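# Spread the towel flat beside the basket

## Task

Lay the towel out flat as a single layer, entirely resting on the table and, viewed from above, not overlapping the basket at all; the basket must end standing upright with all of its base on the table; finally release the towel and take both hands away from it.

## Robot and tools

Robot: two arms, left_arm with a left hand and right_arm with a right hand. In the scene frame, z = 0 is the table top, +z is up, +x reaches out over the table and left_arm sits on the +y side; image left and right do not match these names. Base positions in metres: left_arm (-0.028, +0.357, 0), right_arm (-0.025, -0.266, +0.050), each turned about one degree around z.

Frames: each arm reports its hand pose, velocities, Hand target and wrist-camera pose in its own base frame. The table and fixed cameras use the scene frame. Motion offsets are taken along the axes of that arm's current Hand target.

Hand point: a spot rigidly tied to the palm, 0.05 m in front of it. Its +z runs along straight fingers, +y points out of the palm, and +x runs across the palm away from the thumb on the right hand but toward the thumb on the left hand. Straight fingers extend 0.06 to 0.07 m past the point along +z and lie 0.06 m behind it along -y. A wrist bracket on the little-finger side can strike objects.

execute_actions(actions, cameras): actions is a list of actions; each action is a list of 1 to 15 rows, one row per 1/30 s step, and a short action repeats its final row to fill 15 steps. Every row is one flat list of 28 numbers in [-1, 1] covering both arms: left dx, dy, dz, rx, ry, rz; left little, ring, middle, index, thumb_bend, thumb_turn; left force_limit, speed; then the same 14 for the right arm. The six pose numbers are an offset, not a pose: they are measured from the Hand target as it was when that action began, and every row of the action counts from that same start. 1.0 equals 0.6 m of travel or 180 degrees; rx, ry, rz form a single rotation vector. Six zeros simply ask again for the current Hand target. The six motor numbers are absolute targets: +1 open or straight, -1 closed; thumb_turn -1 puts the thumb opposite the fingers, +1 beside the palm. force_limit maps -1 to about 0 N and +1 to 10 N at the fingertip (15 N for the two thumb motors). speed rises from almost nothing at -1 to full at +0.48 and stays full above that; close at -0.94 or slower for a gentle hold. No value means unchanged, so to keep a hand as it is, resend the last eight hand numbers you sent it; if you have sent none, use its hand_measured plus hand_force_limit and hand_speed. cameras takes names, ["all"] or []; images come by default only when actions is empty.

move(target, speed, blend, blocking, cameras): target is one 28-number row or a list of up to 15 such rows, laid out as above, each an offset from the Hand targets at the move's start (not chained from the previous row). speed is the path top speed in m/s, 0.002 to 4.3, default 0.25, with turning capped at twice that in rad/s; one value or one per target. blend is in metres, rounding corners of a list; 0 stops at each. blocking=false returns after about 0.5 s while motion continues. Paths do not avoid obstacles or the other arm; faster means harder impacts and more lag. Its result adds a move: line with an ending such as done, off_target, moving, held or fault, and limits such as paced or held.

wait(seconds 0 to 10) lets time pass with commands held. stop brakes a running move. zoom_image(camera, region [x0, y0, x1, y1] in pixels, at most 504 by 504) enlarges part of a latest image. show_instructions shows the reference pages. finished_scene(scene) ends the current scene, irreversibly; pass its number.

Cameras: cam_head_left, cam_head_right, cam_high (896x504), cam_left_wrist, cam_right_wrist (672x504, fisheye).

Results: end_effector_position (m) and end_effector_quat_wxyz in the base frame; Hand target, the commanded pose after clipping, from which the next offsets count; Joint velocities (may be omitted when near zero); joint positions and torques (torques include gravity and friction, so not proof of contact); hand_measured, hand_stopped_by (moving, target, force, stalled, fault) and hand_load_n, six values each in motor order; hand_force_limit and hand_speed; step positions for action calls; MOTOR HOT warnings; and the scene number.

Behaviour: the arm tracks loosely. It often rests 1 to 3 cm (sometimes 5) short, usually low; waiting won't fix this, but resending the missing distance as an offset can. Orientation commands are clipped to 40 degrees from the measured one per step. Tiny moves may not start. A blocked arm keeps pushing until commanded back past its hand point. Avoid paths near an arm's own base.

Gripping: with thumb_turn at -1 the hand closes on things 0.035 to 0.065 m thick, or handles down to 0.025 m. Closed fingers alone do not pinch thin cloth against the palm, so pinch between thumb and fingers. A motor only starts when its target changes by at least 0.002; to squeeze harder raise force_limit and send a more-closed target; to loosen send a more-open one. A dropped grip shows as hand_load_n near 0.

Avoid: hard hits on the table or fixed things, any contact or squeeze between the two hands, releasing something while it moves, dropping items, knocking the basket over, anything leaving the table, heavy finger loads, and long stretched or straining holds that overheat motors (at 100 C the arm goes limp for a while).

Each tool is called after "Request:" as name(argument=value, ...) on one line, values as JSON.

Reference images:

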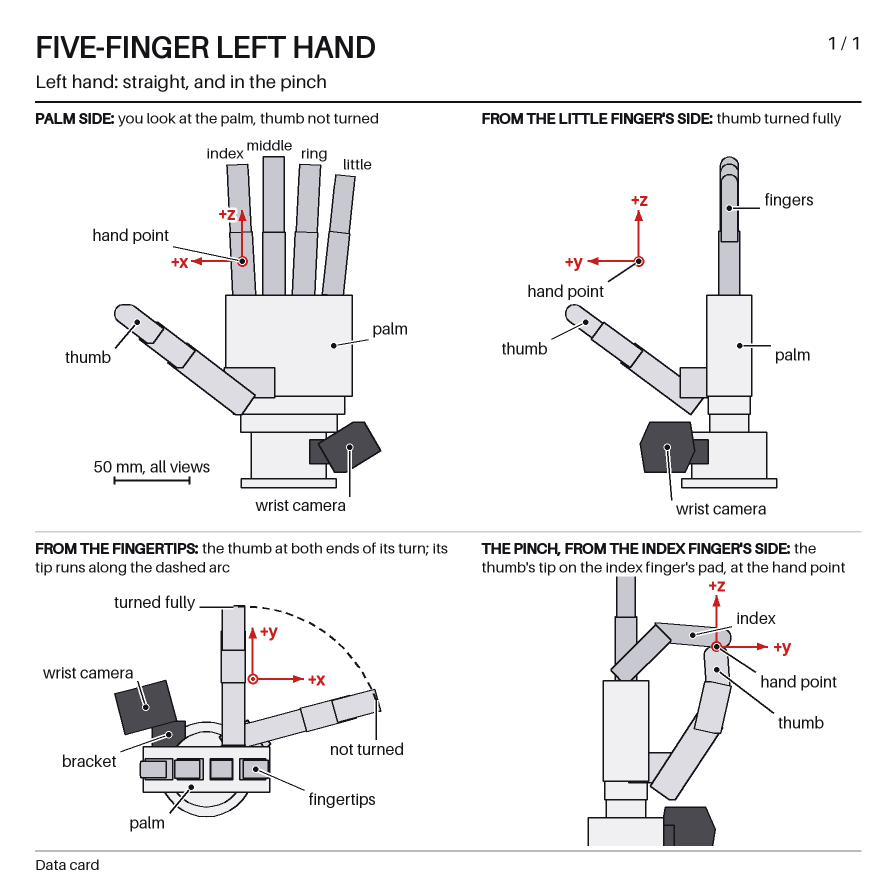

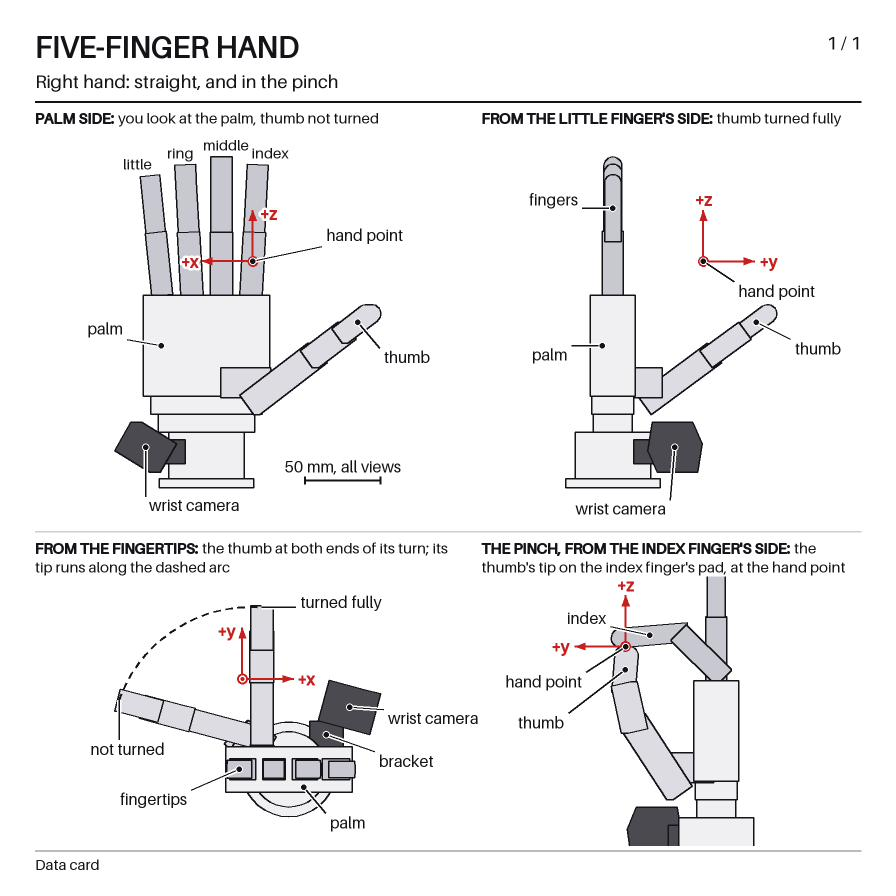

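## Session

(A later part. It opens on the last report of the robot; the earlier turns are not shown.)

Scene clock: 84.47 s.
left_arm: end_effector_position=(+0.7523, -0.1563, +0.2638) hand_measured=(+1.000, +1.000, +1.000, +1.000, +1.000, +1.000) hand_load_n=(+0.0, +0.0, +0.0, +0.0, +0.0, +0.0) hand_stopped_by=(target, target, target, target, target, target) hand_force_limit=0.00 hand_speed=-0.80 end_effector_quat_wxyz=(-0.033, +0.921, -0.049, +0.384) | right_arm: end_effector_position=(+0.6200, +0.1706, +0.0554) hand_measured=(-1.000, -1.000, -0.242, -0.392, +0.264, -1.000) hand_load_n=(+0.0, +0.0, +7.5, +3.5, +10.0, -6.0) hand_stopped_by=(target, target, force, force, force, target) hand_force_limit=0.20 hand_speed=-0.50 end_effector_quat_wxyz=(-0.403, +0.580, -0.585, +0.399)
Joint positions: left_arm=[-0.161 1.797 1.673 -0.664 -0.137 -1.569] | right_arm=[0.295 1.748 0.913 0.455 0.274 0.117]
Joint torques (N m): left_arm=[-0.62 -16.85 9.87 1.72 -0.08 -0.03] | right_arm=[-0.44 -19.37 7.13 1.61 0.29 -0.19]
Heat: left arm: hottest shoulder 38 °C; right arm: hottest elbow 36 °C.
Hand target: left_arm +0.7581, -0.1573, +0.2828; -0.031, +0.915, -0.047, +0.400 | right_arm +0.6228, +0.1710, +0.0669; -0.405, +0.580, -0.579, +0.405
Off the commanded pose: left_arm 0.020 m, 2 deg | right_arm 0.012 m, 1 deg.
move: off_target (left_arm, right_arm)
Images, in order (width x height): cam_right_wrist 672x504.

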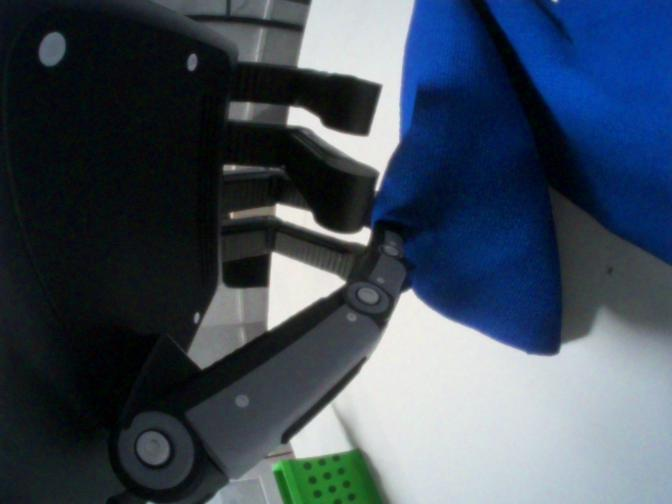

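Request:
move(target=[[0,0,0,0,0,0,1,1,1,1,1,1,0,-0.8,0,-0.3,-0.2,0,0,0,-1,-1,-0.7,-0.7,0.25,-1,0.2,-0.5],[0,0,0,0,0,0,1,1,1,1,1,1,0,-0.8,0,-0.765,-0.58,0,0,0,-1,-1,-0.7,-0.7,0.25,-1,0.2,-0.5]], speed=0.18, blend=0.04, cameras=["cam_right_wrist", "cam_high", "cam_head_left", "cam_left_wrist"])

Scene clock: 89.30 s.
left_arm: end_effector_position=(+0.7523, -0.1563, +0.2638) hand_measured=(+1.000, +1.000, +1.000, +1.000, +1.000, +1.000) hand_load_n=(+0.5, +0.0, +0.0, +0.0, +0.0, +0.0) hand_stopped_by=(target, target, target, target, target, target) hand_force_limit=0.00 hand_speed=-0.80 end_effector_quat_wxyz=(-0.033, +0.921, -0.049, +0.384) | right_arm: end_effector_position=(+0.4571, +0.1680, +0.5953) hand_measured=(-1.000, -1.000, -0.242, -0.392, +0.264, -1.000) hand_load_n=(+0.0, +0.0, +7.5, +3.5, +10.0, -6.0) hand_stopped_by=(target, target, force, force, force, target) hand_force_limit=0.20 hand_speed=-0.50 end_effector_quat_wxyz=(-0.387, +0.592, -0.580, +0.404)
Joint positions: left_arm=[-0.161 1.797 1.673 -0.664 -0.137 -1.569] | right_arm=[0.44 1.256 1.947 -1.113 0.415 0.147]
Joint torques (N m): left_arm=[-0.67 -16.79 9.77 1.78 -0.12 -0.03] | right_arm=[-0.26 -9.93 11.48 1.66 0.33 0.12]
Heat: left arm: hottest shoulder 38 °C; right arm: hottest elbow 36 °C.
Hand target: left_arm +0.7581, -0.1573, +0.2828; -0.031, +0.915, -0.047, +0.400 | right_arm +0.4536, +0.1707, +0.6175; -0.405, +0.580, -0.579, +0.405
Off the commanded pose: left_arm 0.020 m, 2 deg | right_arm 0.023 m, 3 deg.
move: off_target (left_arm, right_arm)
Images, in order (width x height): cam_head_left 896x504, cam_high 896x504, cam_left_wrist 672x504, cam_right_wrist 672x504.

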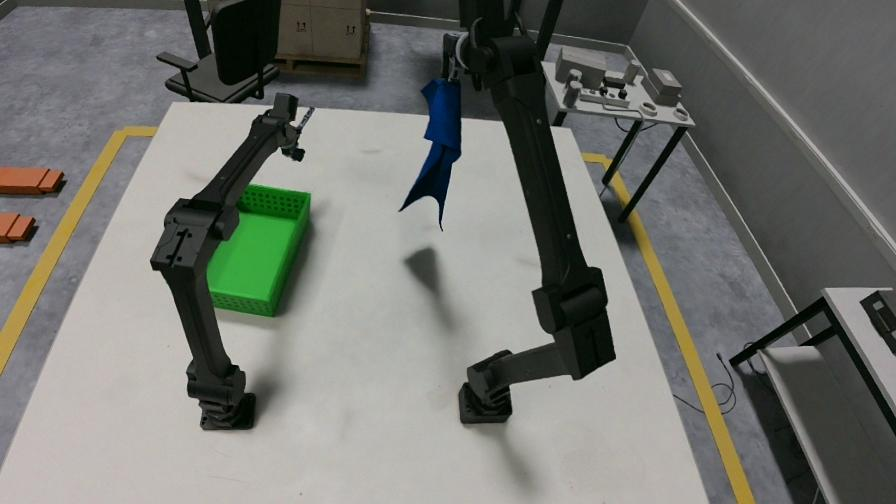

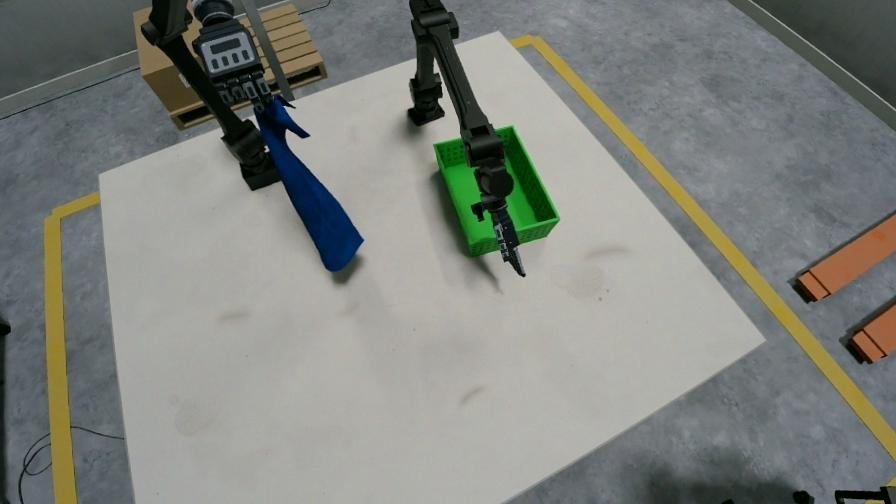

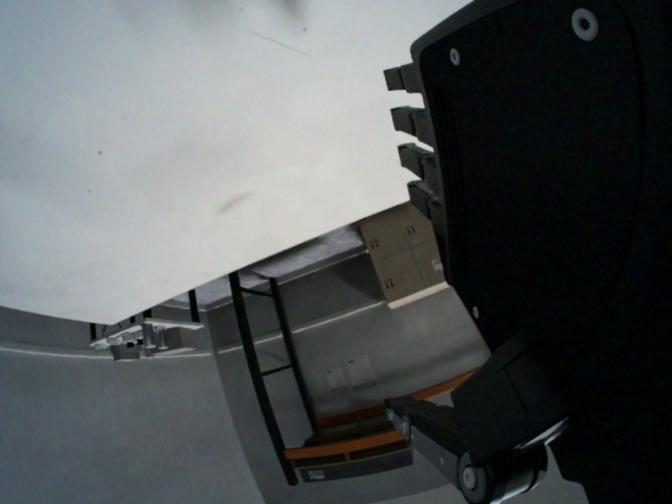

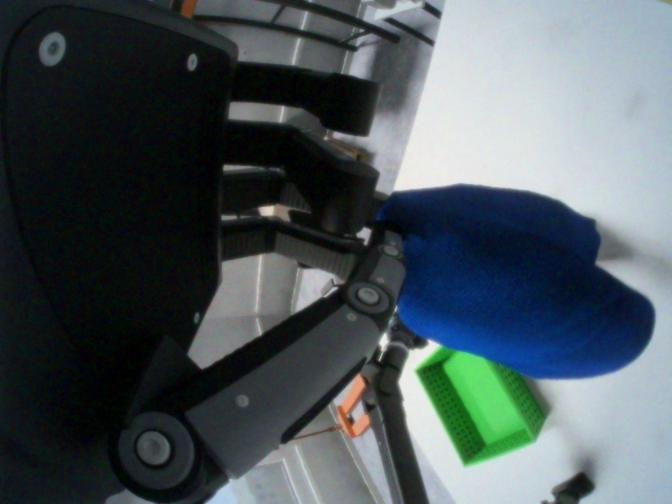

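Request:
zoom_image(camera="cam_head_left", region=[360, 50, 520, 310])

Request:
zoom_image(camera="cam_high", region=[190, 60, 400, 300])

Scaled by 1.938 from the camera's 896x504 image, which has a finer 1280x720 frame.

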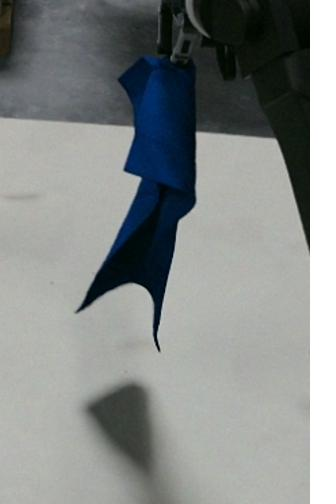

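Scaled by 2.100 from the camera's 896x504 image, which has a finer 1280x720 frame.

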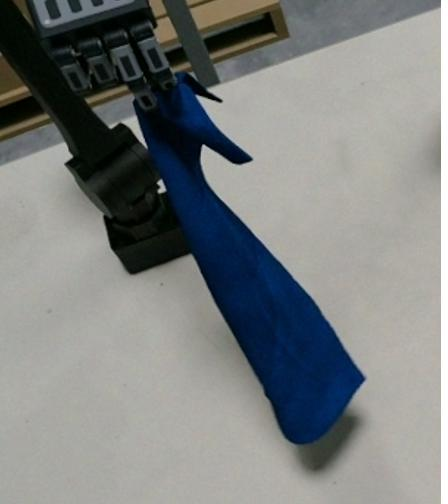

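Request:
move(target=[-0.327,0.2743,-0.2913,-0.4668,0.2131,0.1570,-1,-1,0.7,0.7,0.8,-1,-0.2,0.2,0,0,0,0,0,0,-1,-1,-0.7,-0.7,0.25,-1,0.2,-0.5], speed=0.3, cameras=["cam_high", "cam_head_left", "cam_left_wrist"])

Scene clock: 103.43 s.
left_arm: end_effector_position=(+0.4863, -0.3011, +0.2516) hand_measured=(-1.000, -1.000, +0.700, +0.700, +0.800, -1.000) hand_load_n=(+0.0, +0.0, +0.0, +0.0, +0.0, +0.0) hand_stopped_by=(target, target, target, target, target, target) hand_force_limit=-0.20 hand_speed=0.20 end_effector_quat_wxyz=(+0.494, +0.495, -0.505, +0.506) | right_arm: end_effector_position=(+0.4571, +0.1680, +0.5953) hand_measured=(-1.000, -1.000, -0.242, -0.392, +0.264, -1.000) hand_load_n=(+0.5, +0.0, +7.0, +3.5, +10.5, -6.0) hand_stopped_by=(target, target, force, force, force, target) hand_force_limit=0.20 hand_speed=-0.50 end_effector_quat_wxyz=(-0.387, +0.592, -0.580, +0.404)
Joint positions: left_arm=[-0.192 1.86 1.143 0.709 1.376 -1.541] | right_arm=[0.44 1.256 1.947 -1.113 0.415 0.147]
Joint torques (N m): left_arm=[-0.67 -12.98 5.94 1.91 0.07 -0.3] | right_arm=[0.03 -9.52 11.44 1.73 0.33 0.11]
Heat: left arm: hottest shoulder 38 °C; right arm: hottest elbow 38 °C.
Hand target: left_arm +0.4870, -0.3023, +0.2430; +0.500, +0.500, -0.500, +0.500 | right_arm +0.4536, +0.1707, +0.6175; -0.405, +0.580, -0.579, +0.405
Off the commanded pose: left_arm 0.009 m, 1 deg | right_arm 0.023 m, 3 deg.
move: off_target (right_arm)
Images, in order (width x height): cam_head_left 896x504, cam_high 896x504, cam_left_wrist 672x504.

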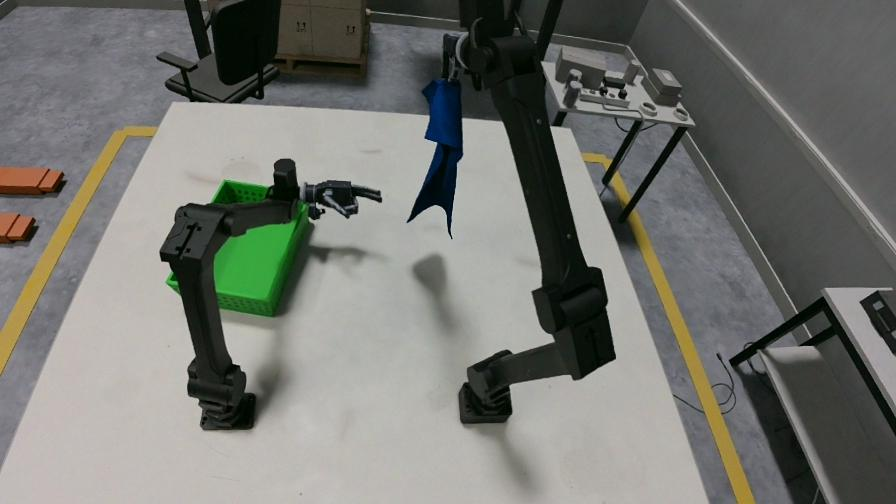

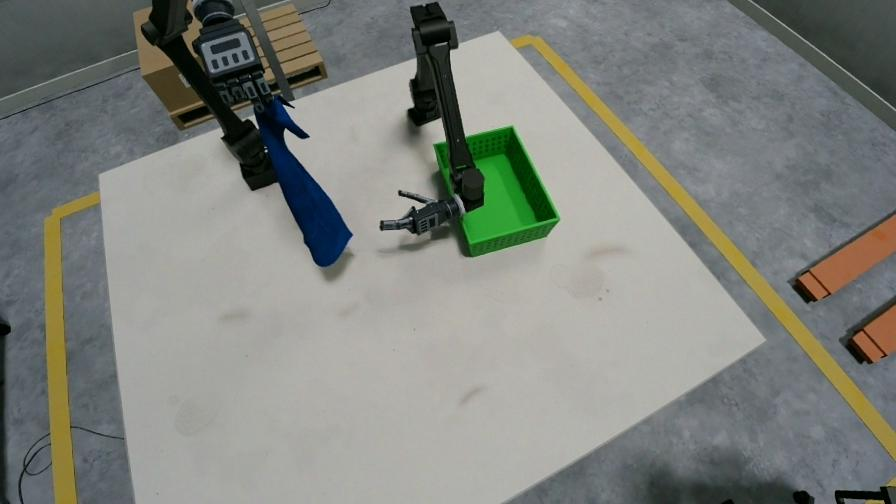

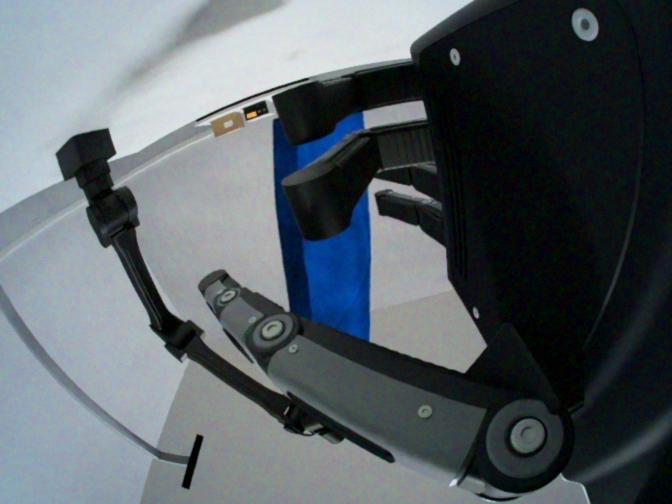

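Request:
zoom_image(camera="cam_head_left", region=[360, 60, 500, 260])

Request:
zoom_image(camera="cam_high", region=[230, 80, 370, 290])

Request:
zoom_image(camera="cam_left_wrist", region=[180, 80, 460, 360])

Scaled by 2.520 from the camera's 896x504 image, which has a finer 1280x720 frame.

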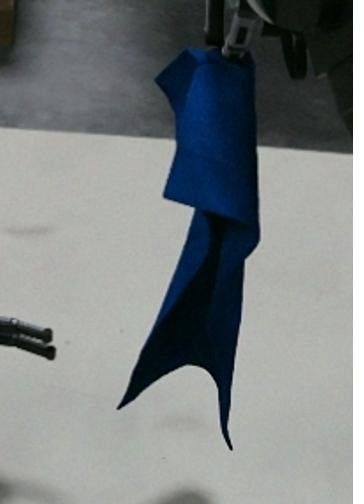

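Scaled by 2.400 from the camera's 896x504 image, which has a finer 1280x720 frame.

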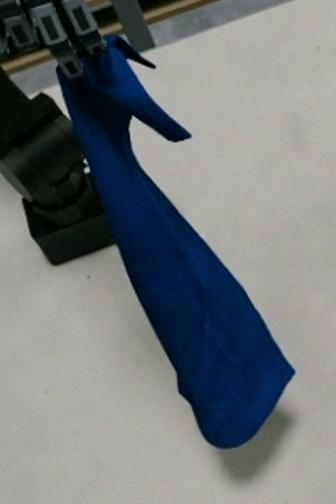

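Scaled by 1.800 from the camera's 672x504 image, which has a finer 960x720 frame.

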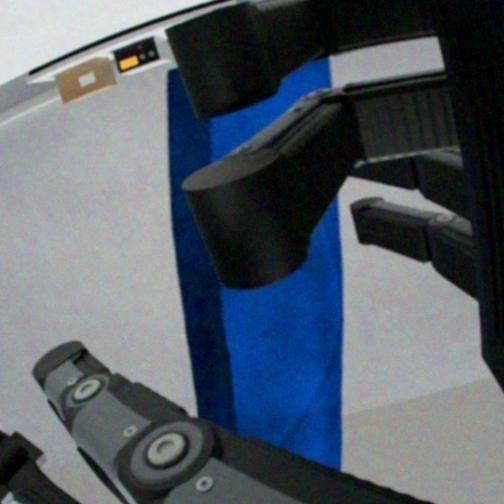

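Request:
move(target=[-0.0183,0.0583,0.15,0,0,0,-1,-1,0.7,0.7,0.8,-1,-0.2,0.2,0,0,0,0,0,0,-1,-1,-0.7,-0.7,0.25,-1,0.2,-0.5], speed=0.15, cameras=["cam_high", "cam_head_left", "cam_left_wrist"])

Request:
zoom_image(camera="cam_head_left", region=[360, 160, 500, 260])

Request:
zoom_image(camera="cam_high", region=[270, 160, 410, 290])

Scene clock: 107.37 s.
left_arm: end_effector_position=(+0.4491, -0.3926, +0.2393) hand_measured=(-1.000, -1.000, +0.700, +0.700, +0.800, -1.000) hand_load_n=(+0.0, +0.0, +0.0, +0.0, +0.0, +0.0) hand_stopped_by=(target, target, target, target, target, target) hand_force_limit=-0.20 hand_speed=0.20 end_effector_quat_wxyz=(+0.497, +0.494, -0.506, +0.503) | right_arm: end_effector_position=(+0.4571, +0.1680, +0.5953) hand_measured=(-1.000, -1.000, -0.242, -0.392, +0.264, -1.000) hand_load_n=(+0.0, +0.0, +7.5, +3.0, +10.0, -6.0) hand_stopped_by=(target, target, force, force, force, target) hand_force_limit=0.20 hand_speed=-0.50 end_effector_quat_wxyz=(-0.387, +0.592, -0.580, +0.404)
Joint positions: left_arm=[-0.37 1.867 1.107 0.758 1.207 -1.552] | right_arm=[0.44 1.256 1.947 -1.113 0.415 0.147]
Joint torques (N m): left_arm=[-0.03 -13.33 6 2 -0.1 -0.27] | right_arm=[-0.32 -9.7 11.45 1.78 0.32 0.1]
Heat: left arm: hottest shoulder 38 °C; right arm: hottest elbow 38 °C.
Hand target: left_arm +0.4519, -0.3923, +0.2319; +0.500, +0.500, -0.500, +0.500 | right_arm +0.4536, +0.1707, +0.6175; -0.405, +0.580, -0.579, +0.405
Off the commanded pose: left_arm 0.008 m, 1 deg | right_arm 0.023 m, 3 deg.
move: off_target (right_arm)
Images, in order (width x height): cam_head_left 896x504, cam_high 896x504, cam_left_wrist 672x504.

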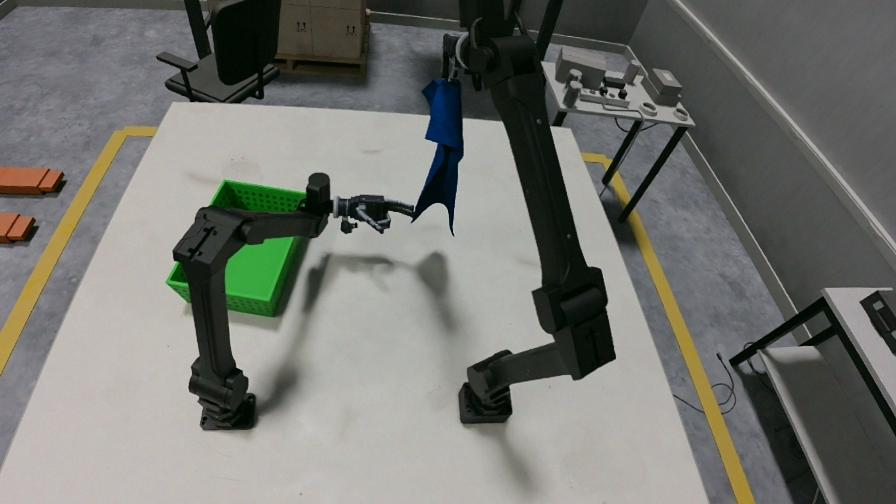

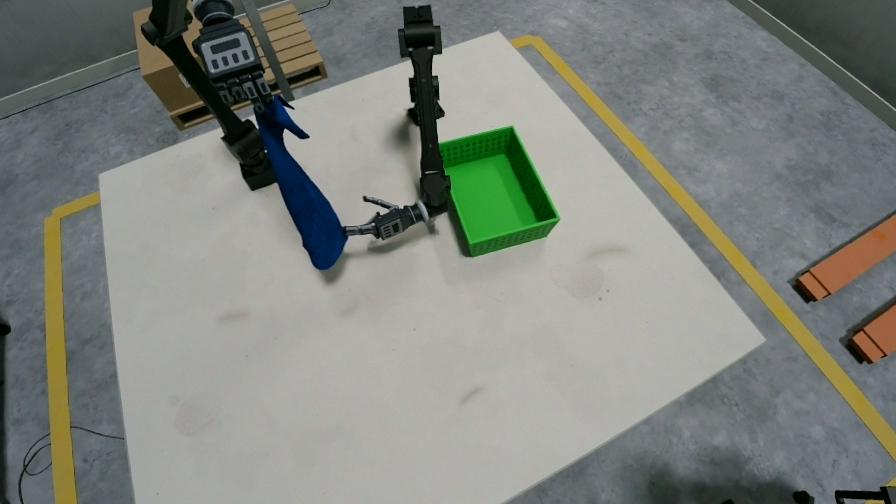

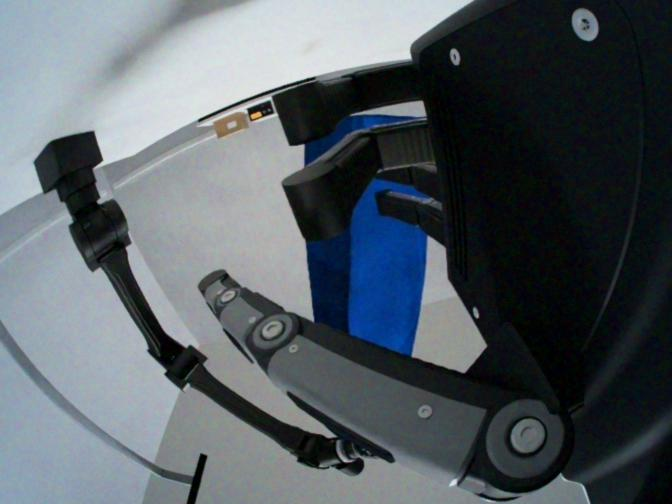

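Scaled by 3.600 from the camera's 896x504 image, which has a finer 1280x720 frame.

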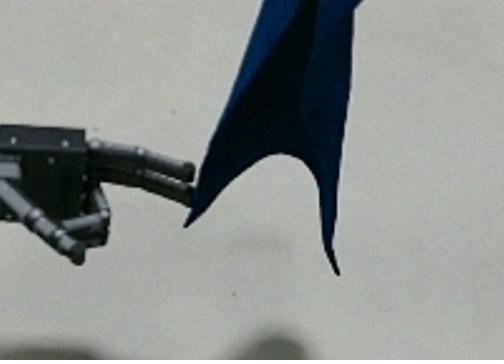

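Scaled by 3.600 from the camera's 896x504 image, which has a finer 1280x720 frame.

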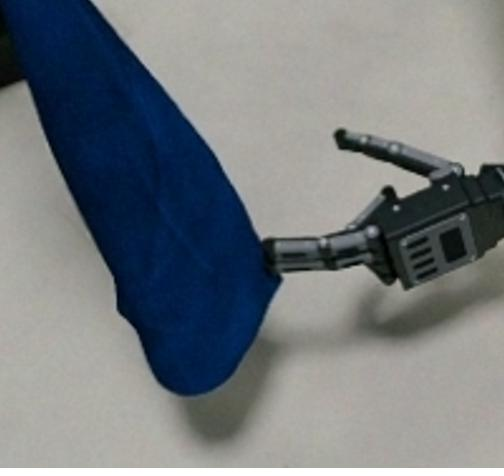

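Request:
move(target=[-0.02,0,0.0833,0,0,0,-1,-1,0.7,0.7,0.8,-1,-0.2,0.2,0,0,0,0,0,0,-1,-1,-0.7,-0.7,0.25,-1,0.2,-0.5], speed=0.12, cameras=["cam_high", "cam_head_left", "cam_left_wrist"])

Request:
zoom_image(camera="cam_head_left", region=[360, 160, 500, 260])

Request:
zoom_image(camera="cam_high", region=[270, 160, 410, 290])

Scene clock: 110.33 s.
left_arm: end_effector_position=(+0.4397, -0.4388, +0.2084) hand_measured=(-1.000, -1.000, +0.700, +0.700, +0.800, -1.000) hand_load_n=(+0.0, +0.0, +0.0, +0.0, +0.0, +0.0) hand_stopped_by=(target, target, target, target, target, target) hand_force_limit=-0.20 hand_speed=0.20 end_effector_quat_wxyz=(+0.503, +0.510, -0.501, +0.486) | right_arm: end_effector_position=(+0.4571, +0.1680, +0.5953) hand_measured=(-1.000, -1.000, -0.242, -0.392, +0.264, -1.000) hand_load_n=(+0.0, +0.0, +7.5, +3.0, +10.5, -6.0) hand_stopped_by=(target, target, force, force, force, target) hand_force_limit=0.20 hand_speed=-0.50 end_effector_quat_wxyz=(-0.387, +0.592, -0.580, +0.404)
Joint positions: left_arm=[-0.453 1.933 1.123 0.761 1.125 -1.553] | right_arm=[0.44 1.256 1.947 -1.113 0.415 0.147]
Joint torques (N m): left_arm=[0.38 -13.39 8.38 2.03 -0.04 -0.22] | right_arm=[-0.21 -9.35 11.49 1.72 0.32 0.11]
Heat: left arm: hottest shoulder 38 °C; right arm: hottest elbow 38 °C.
Hand target: left_arm +0.4518, -0.4422, +0.2199; +0.500, +0.500, -0.500, +0.500 | right_arm +0.4536, +0.1707, +0.6175; -0.405, +0.580, -0.579, +0.405
Off the commanded pose: left_arm 0.017 m, 2 deg | right_arm 0.023 m, 3 deg.
move: off_target (left_arm, right_arm)
Images, in order (width x height): cam_head_left 896x504, cam_high 896x504, cam_left_wrist 672x504.

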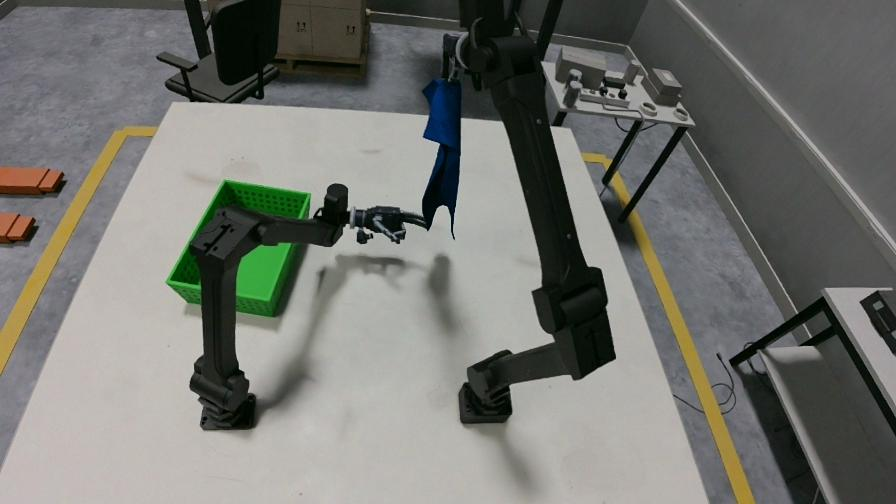

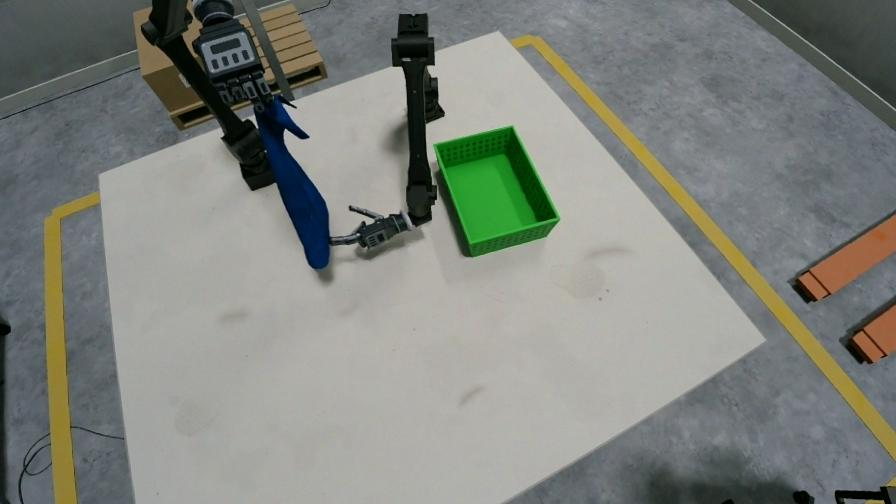

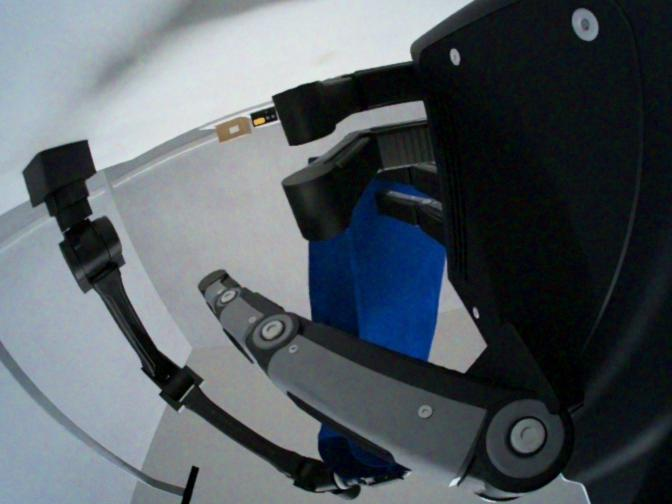

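Scaled by 3.600 from the camera's 896x504 image, which has a finer 1280x720 frame.

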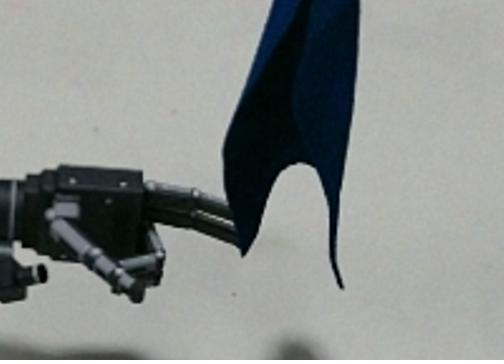

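Scaled by 3.600 from the camera's 896x504 image, which has a finer 1280x720 frame.

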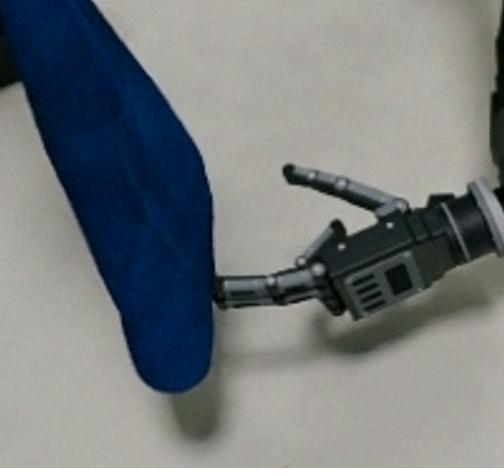

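Request:
move(target=[[0,0,-0.133,0,0,0,-1,-1,0.7,0.7,0.8,-1,-0.2,0.2,0,0,0,0,0,0,-1,-1,-0.7,-0.7,0.25,-1,0.2,-0.5],[0,0.183,-0.133,0.5,0,0,-1,-1,0.7,0.7,0.8,-1,-0.2,0.2,0,0,0,0,0,0,-1,-1,-0.7,-0.7,0.25,-1,0.2,-0.5]], speed=0.25, blend=0.02, cameras=["cam_high", "cam_head_left", "cam_left_wrist"])

Request:
zoom_image(camera="cam_head_left", region=[360, 160, 500, 260])

Request:
zoom_image(camera="cam_high", region=[270, 160, 410, 290])

Scene clock: 116.27 s.
left_arm: end_effector_position=(+0.3383, -0.3530, +0.2092) hand_measured=(-1.000, -1.000, +0.700, +0.700, +0.800, -1.000) hand_load_n=(+0.0, +0.0, +0.0, +0.0, +0.0, -0.5) hand_stopped_by=(target, target, target, target, target, target) hand_force_limit=-0.20 hand_speed=0.20 end_effector_quat_wxyz=(-0.015, +0.712, -0.016, +0.702) | right_arm: end_effector_position=(+0.4571, +0.1680, +0.5953) hand_measured=(-1.000, -1.000, -0.242, -0.392, +0.264, -1.000) hand_load_n=(+0.0, +0.0, +7.0, +3.0, +10.5, -6.0) hand_stopped_by=(target, target, force, force, force, target) hand_force_limit=0.20 hand_speed=-0.50 end_effector_quat_wxyz=(-0.387, +0.592, -0.580, +0.404)
Joint positions: left_arm=[-1.111 1.478 0.447 0.998 -1.11 -1.557] | right_arm=[0.44 1.256 1.947 -1.113 0.415 0.147]
Joint torques (N m): left_arm=[-0.62 -6.77 6.82 1.98 -0.19 -0.23] | right_arm=[-0.38 -9.7 11.49 1.76 0.33 0.11]
Heat: left arm: hottest shoulder 38 °C; right arm: hottest elbow 39 °C.
Hand target: left_arm +0.3421, -0.3623, +0.2201; +0.000, +0.707, +0.000, +0.707 | right_arm +0.4536, +0.1707, +0.6175; -0.405, +0.580, -0.579, +0.405
Off the commanded pose: left_arm 0.015 m, 3 deg | right_arm 0.023 m, 3 deg.
move: off_target (left_arm, right_arm)
Images, in order (width x height): cam_head_left 896x504, cam_high 896x504, cam_left_wrist 672x504.

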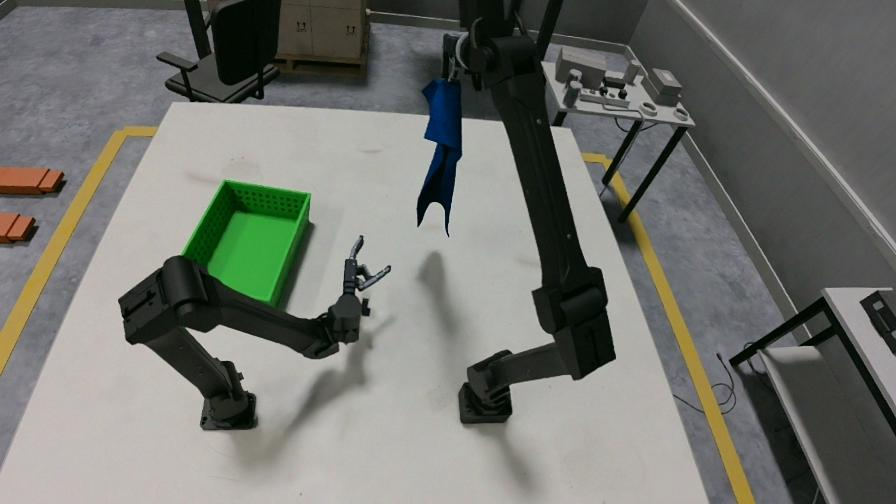

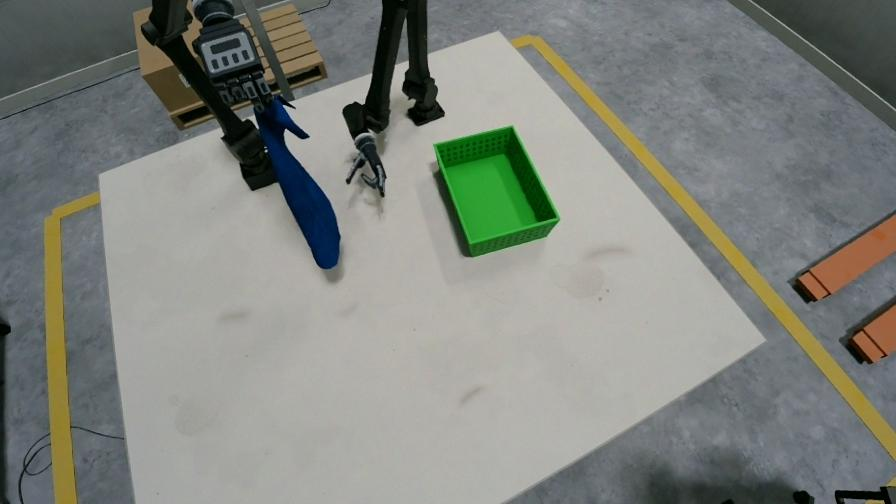

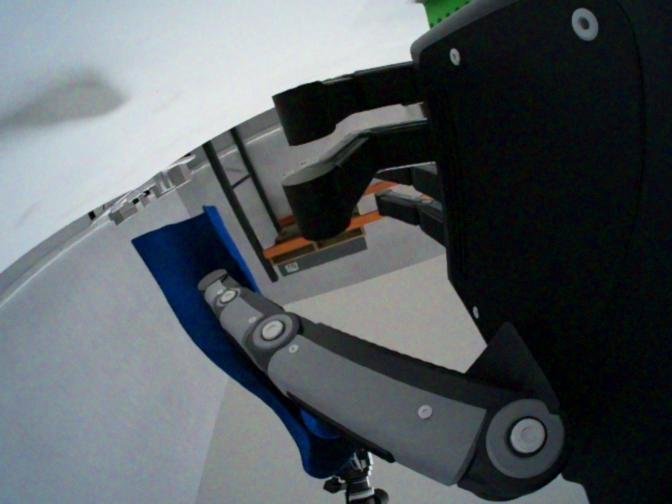

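Scaled by 3.600 from the camera's 896x504 image, which has a finer 1280x720 frame.

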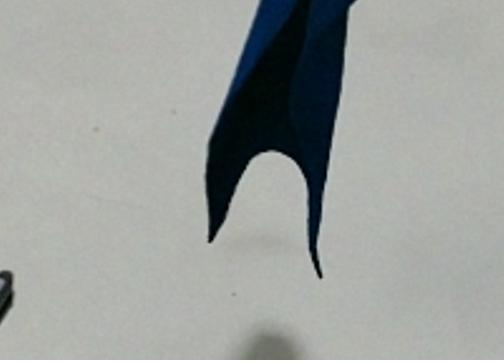

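Scaled by 3.600 from the camera's 896x504 image, which has a finer 1280x720 frame.

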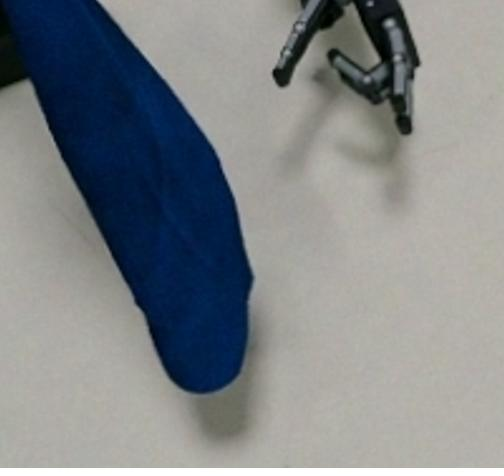

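Request:
move(target=[[0.027,0.16,0,0,0,0,-1,-1,0.7,0.7,0.8,-1,-0.2,0.2,0,0,0,0,0,0,-1,-1,-0.7,-0.7,0.25,-1,0.2,-0.5],[0.027,0.16,0.13,0,0,0,-1,-1,0.7,0.7,0.8,-1,-0.2,0.2,0,0,0,0,0,0,-1,-1,-0.7,-0.7,0.25,-1,0.2,-0.5]], speed=0.2, blend=0.02, cameras=["cam_high", "cam_head_left", "cam_left_wrist"])

Request:
zoom_image(camera="cam_head_left", region=[360, 160, 500, 260])

Request:
zoom_image(camera="cam_high", region=[270, 160, 410, 290])

Scene clock: 120.17 s.
left_arm: end_effector_position=(+0.4172, -0.4458, +0.2289) hand_measured=(-1.000, -1.000, +0.700, +0.700, +0.800, -1.000) hand_load_n=(+0.0, +0.0, +0.0, +0.0, +0.0, +0.0) hand_stopped_by=(target, target, target, target, target, target) hand_force_limit=-0.20 hand_speed=0.20 end_effector_quat_wxyz=(-0.011, +0.709, -0.006, +0.705) | right_arm: end_effector_position=(+0.4571, +0.1680, +0.5953) hand_measured=(-1.000, -1.000, -0.242, -0.392, +0.264, -1.000) hand_load_n=(+0.0, +0.0, +7.5, +3.5, +10.0, -6.0) hand_stopped_by=(target, target, force, force, force, target) hand_force_limit=0.20 hand_speed=-0.50 end_effector_quat_wxyz=(-0.387, +0.592, -0.580, +0.404)
Joint positions: left_arm=[-1.048 1.684 0.791 0.88 -1.055 -1.557] | right_arm=[0.44 1.256 1.947 -1.113 0.415 0.147]
Joint torques (N m): left_arm=[-0.79 -9.52 7.95 1.43 0.05 -0.23] | right_arm=[-0.21 -9.64 11.52 1.68 0.32 0.14]
Heat: left arm: hottest shoulder 37 °C; right arm: hottest elbow 39 °C.
Hand target: left_arm +0.4201, -0.4584, +0.2363; +0.000, +0.707, +0.000, +0.707 | right_arm +0.4536, +0.1707, +0.6175; -0.405, +0.580, -0.579, +0.405
Off the commanded pose: left_arm 0.015 m, 2 deg | right_arm 0.023 m, 3 deg.
move: off_target (left_arm, right_arm)
Images, in order (width x height): cam_head_left 896x504, cam_high 896x504, cam_left_wrist 672x504.

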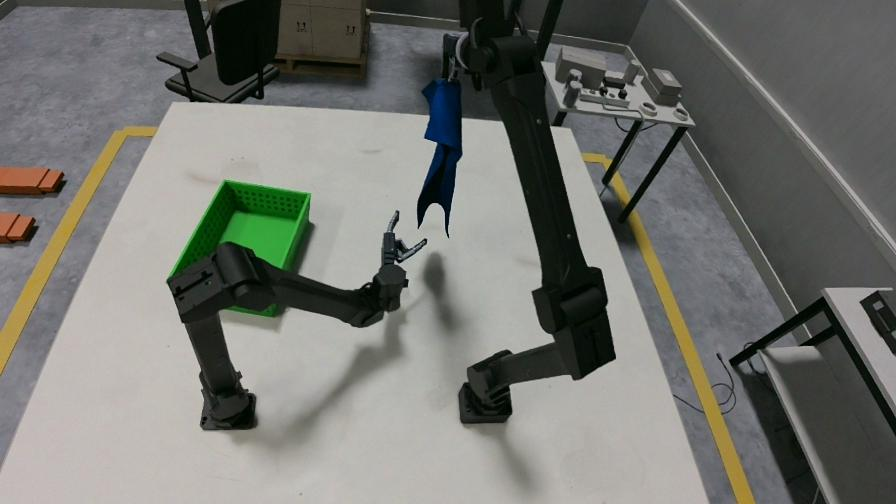

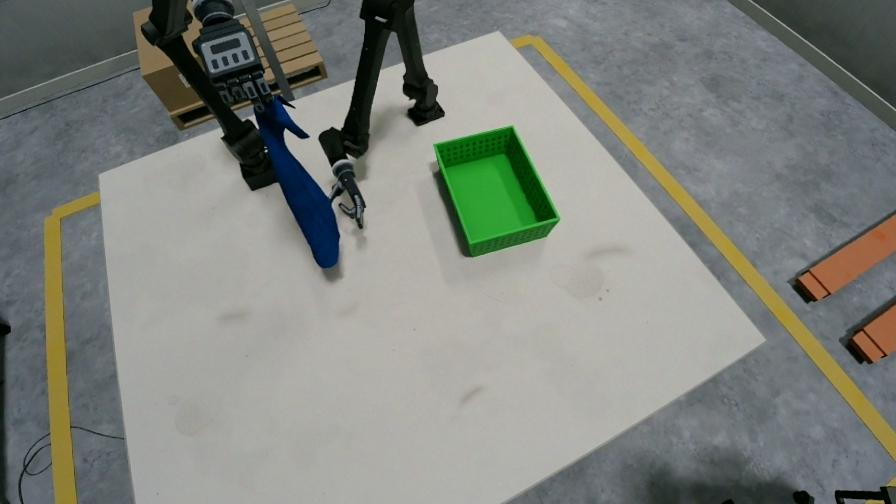

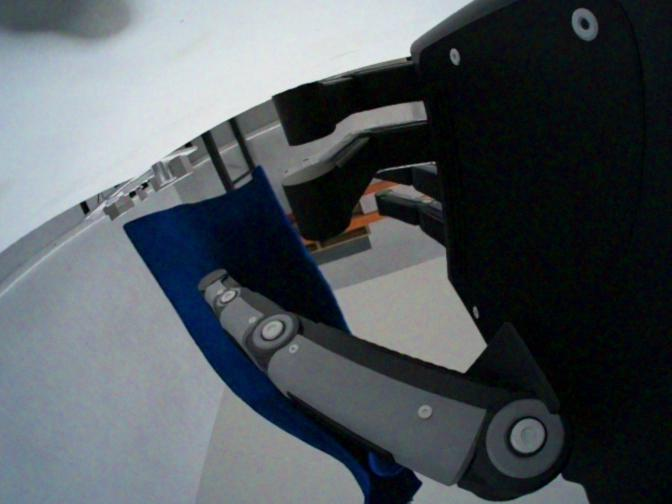

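Scaled by 3.600 from the camera's 896x504 image, which has a finer 1280x720 frame.

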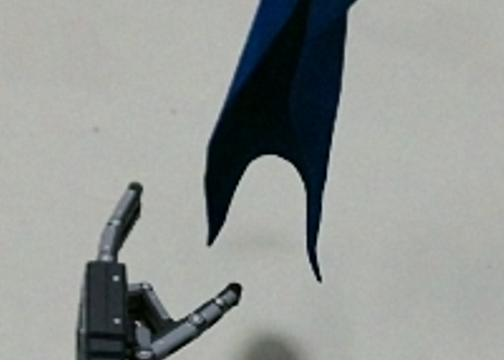

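Scaled by 3.600 from the camera's 896x504 image, which has a finer 1280x720 frame.

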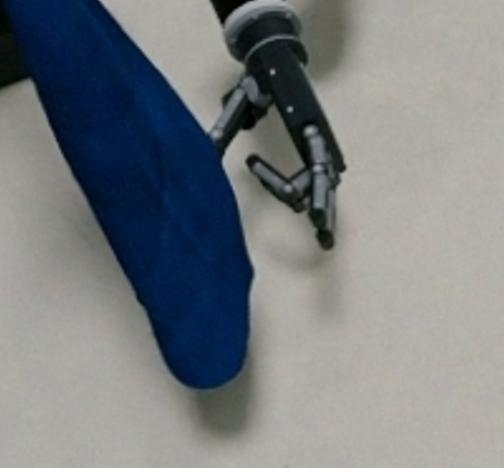

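Request:
move(target=[-0.006,0.008,0.07,0,0,0,-1,-1,0.7,0.7,0.8,-1,-0.2,0.2,0,0,0,0,0,0,-1,-1,-0.7,-0.7,0.25,-1,0.2,-0.5], speed=0.08, cameras=["cam_head_left","cam_high","cam_left_wrist"])

Scene clock: 124.17 s.
left_arm: end_effector_position=(+0.4539, -0.4545, +0.2249) hand_measured=(-1.000, -1.000, +0.700, +0.700, +0.800, -1.000) hand_load_n=(+0.0, +0.5, +0.0, +0.0, +0.0, +0.0) hand_stopped_by=(target, target, target, target, target, target) hand_force_limit=-0.20 hand_speed=0.20 end_effector_quat_wxyz=(-0.008, +0.710, -0.009, +0.704) | right_arm: end_effector_position=(+0.4571, +0.1680, +0.5953) hand_measured=(-1.000, -1.000, -0.242, -0.392, +0.264, -1.000) hand_load_n=(+0.0, +0.0, +7.5, +3.5, +10.0, -6.0) hand_stopped_by=(target, target, force, force, force, target) hand_force_limit=0.20 hand_speed=-0.50 end_effector_quat_wxyz=(-0.387, +0.592, -0.580, +0.404)
Joint positions: left_arm=[-0.987 1.742 0.863 0.865 -0.985 -1.557] | right_arm=[0.44 1.256 1.947 -1.113 0.415 0.147]
Joint torques (N m): left_arm=[-0.56 -11.05 8.28 1.29 0.02 -0.17] | right_arm=[-0.15 -9.82 11.44 1.7 0.33 0.13]
Heat: left arm: hottest shoulder 37 °C; right arm: hottest elbow 39 °C.
Hand target: left_arm +0.4620, -0.4633, +0.2324; +0.000, +0.707, +0.000, +0.707 | right_arm +0.4536, +0.1707, +0.6175; -0.405, +0.580, -0.579, +0.405
Off the commanded pose: left_arm 0.014 m, 1 deg | right_arm 0.023 m, 3 deg.
move: off_target (left_arm, right_arm)
Images, in order (width x height): cam_head_left 896x504, cam_high 896x504, cam_left_wrist 672x504.

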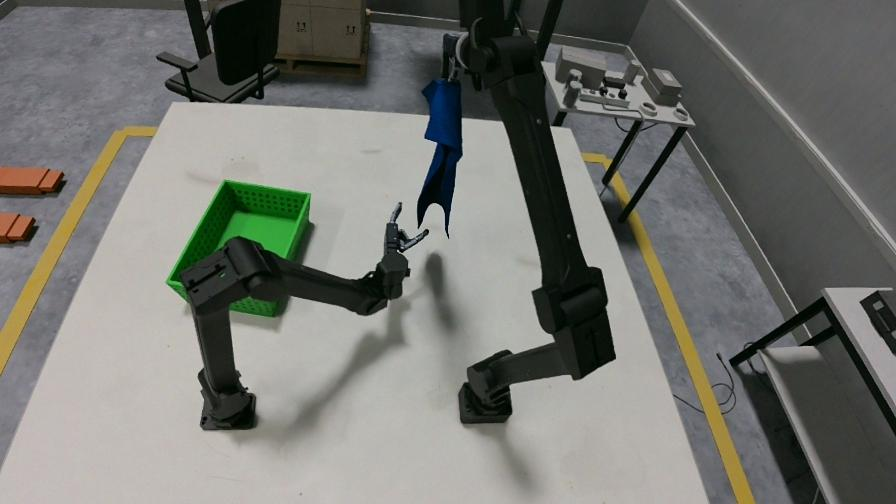

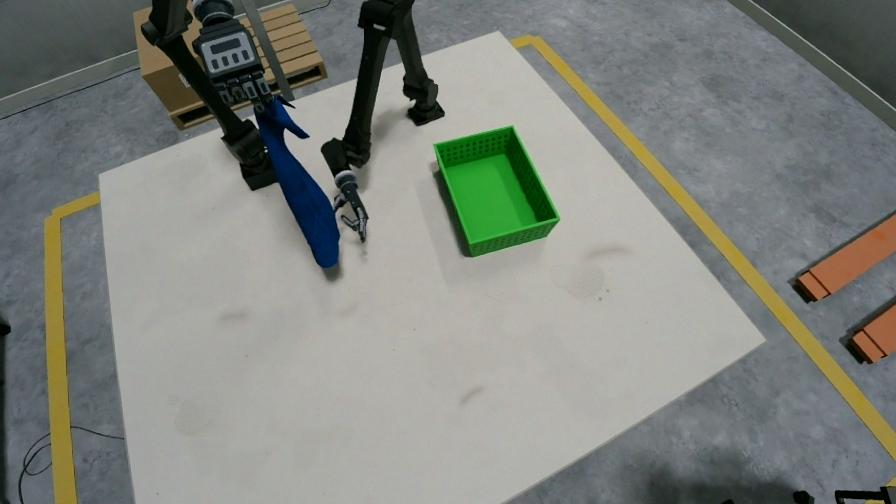

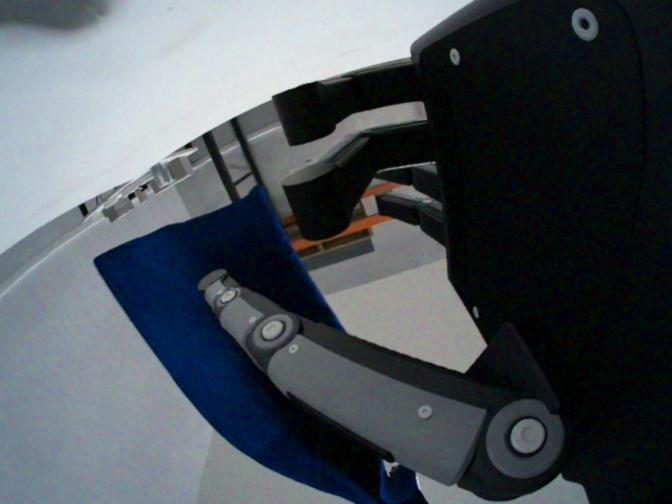

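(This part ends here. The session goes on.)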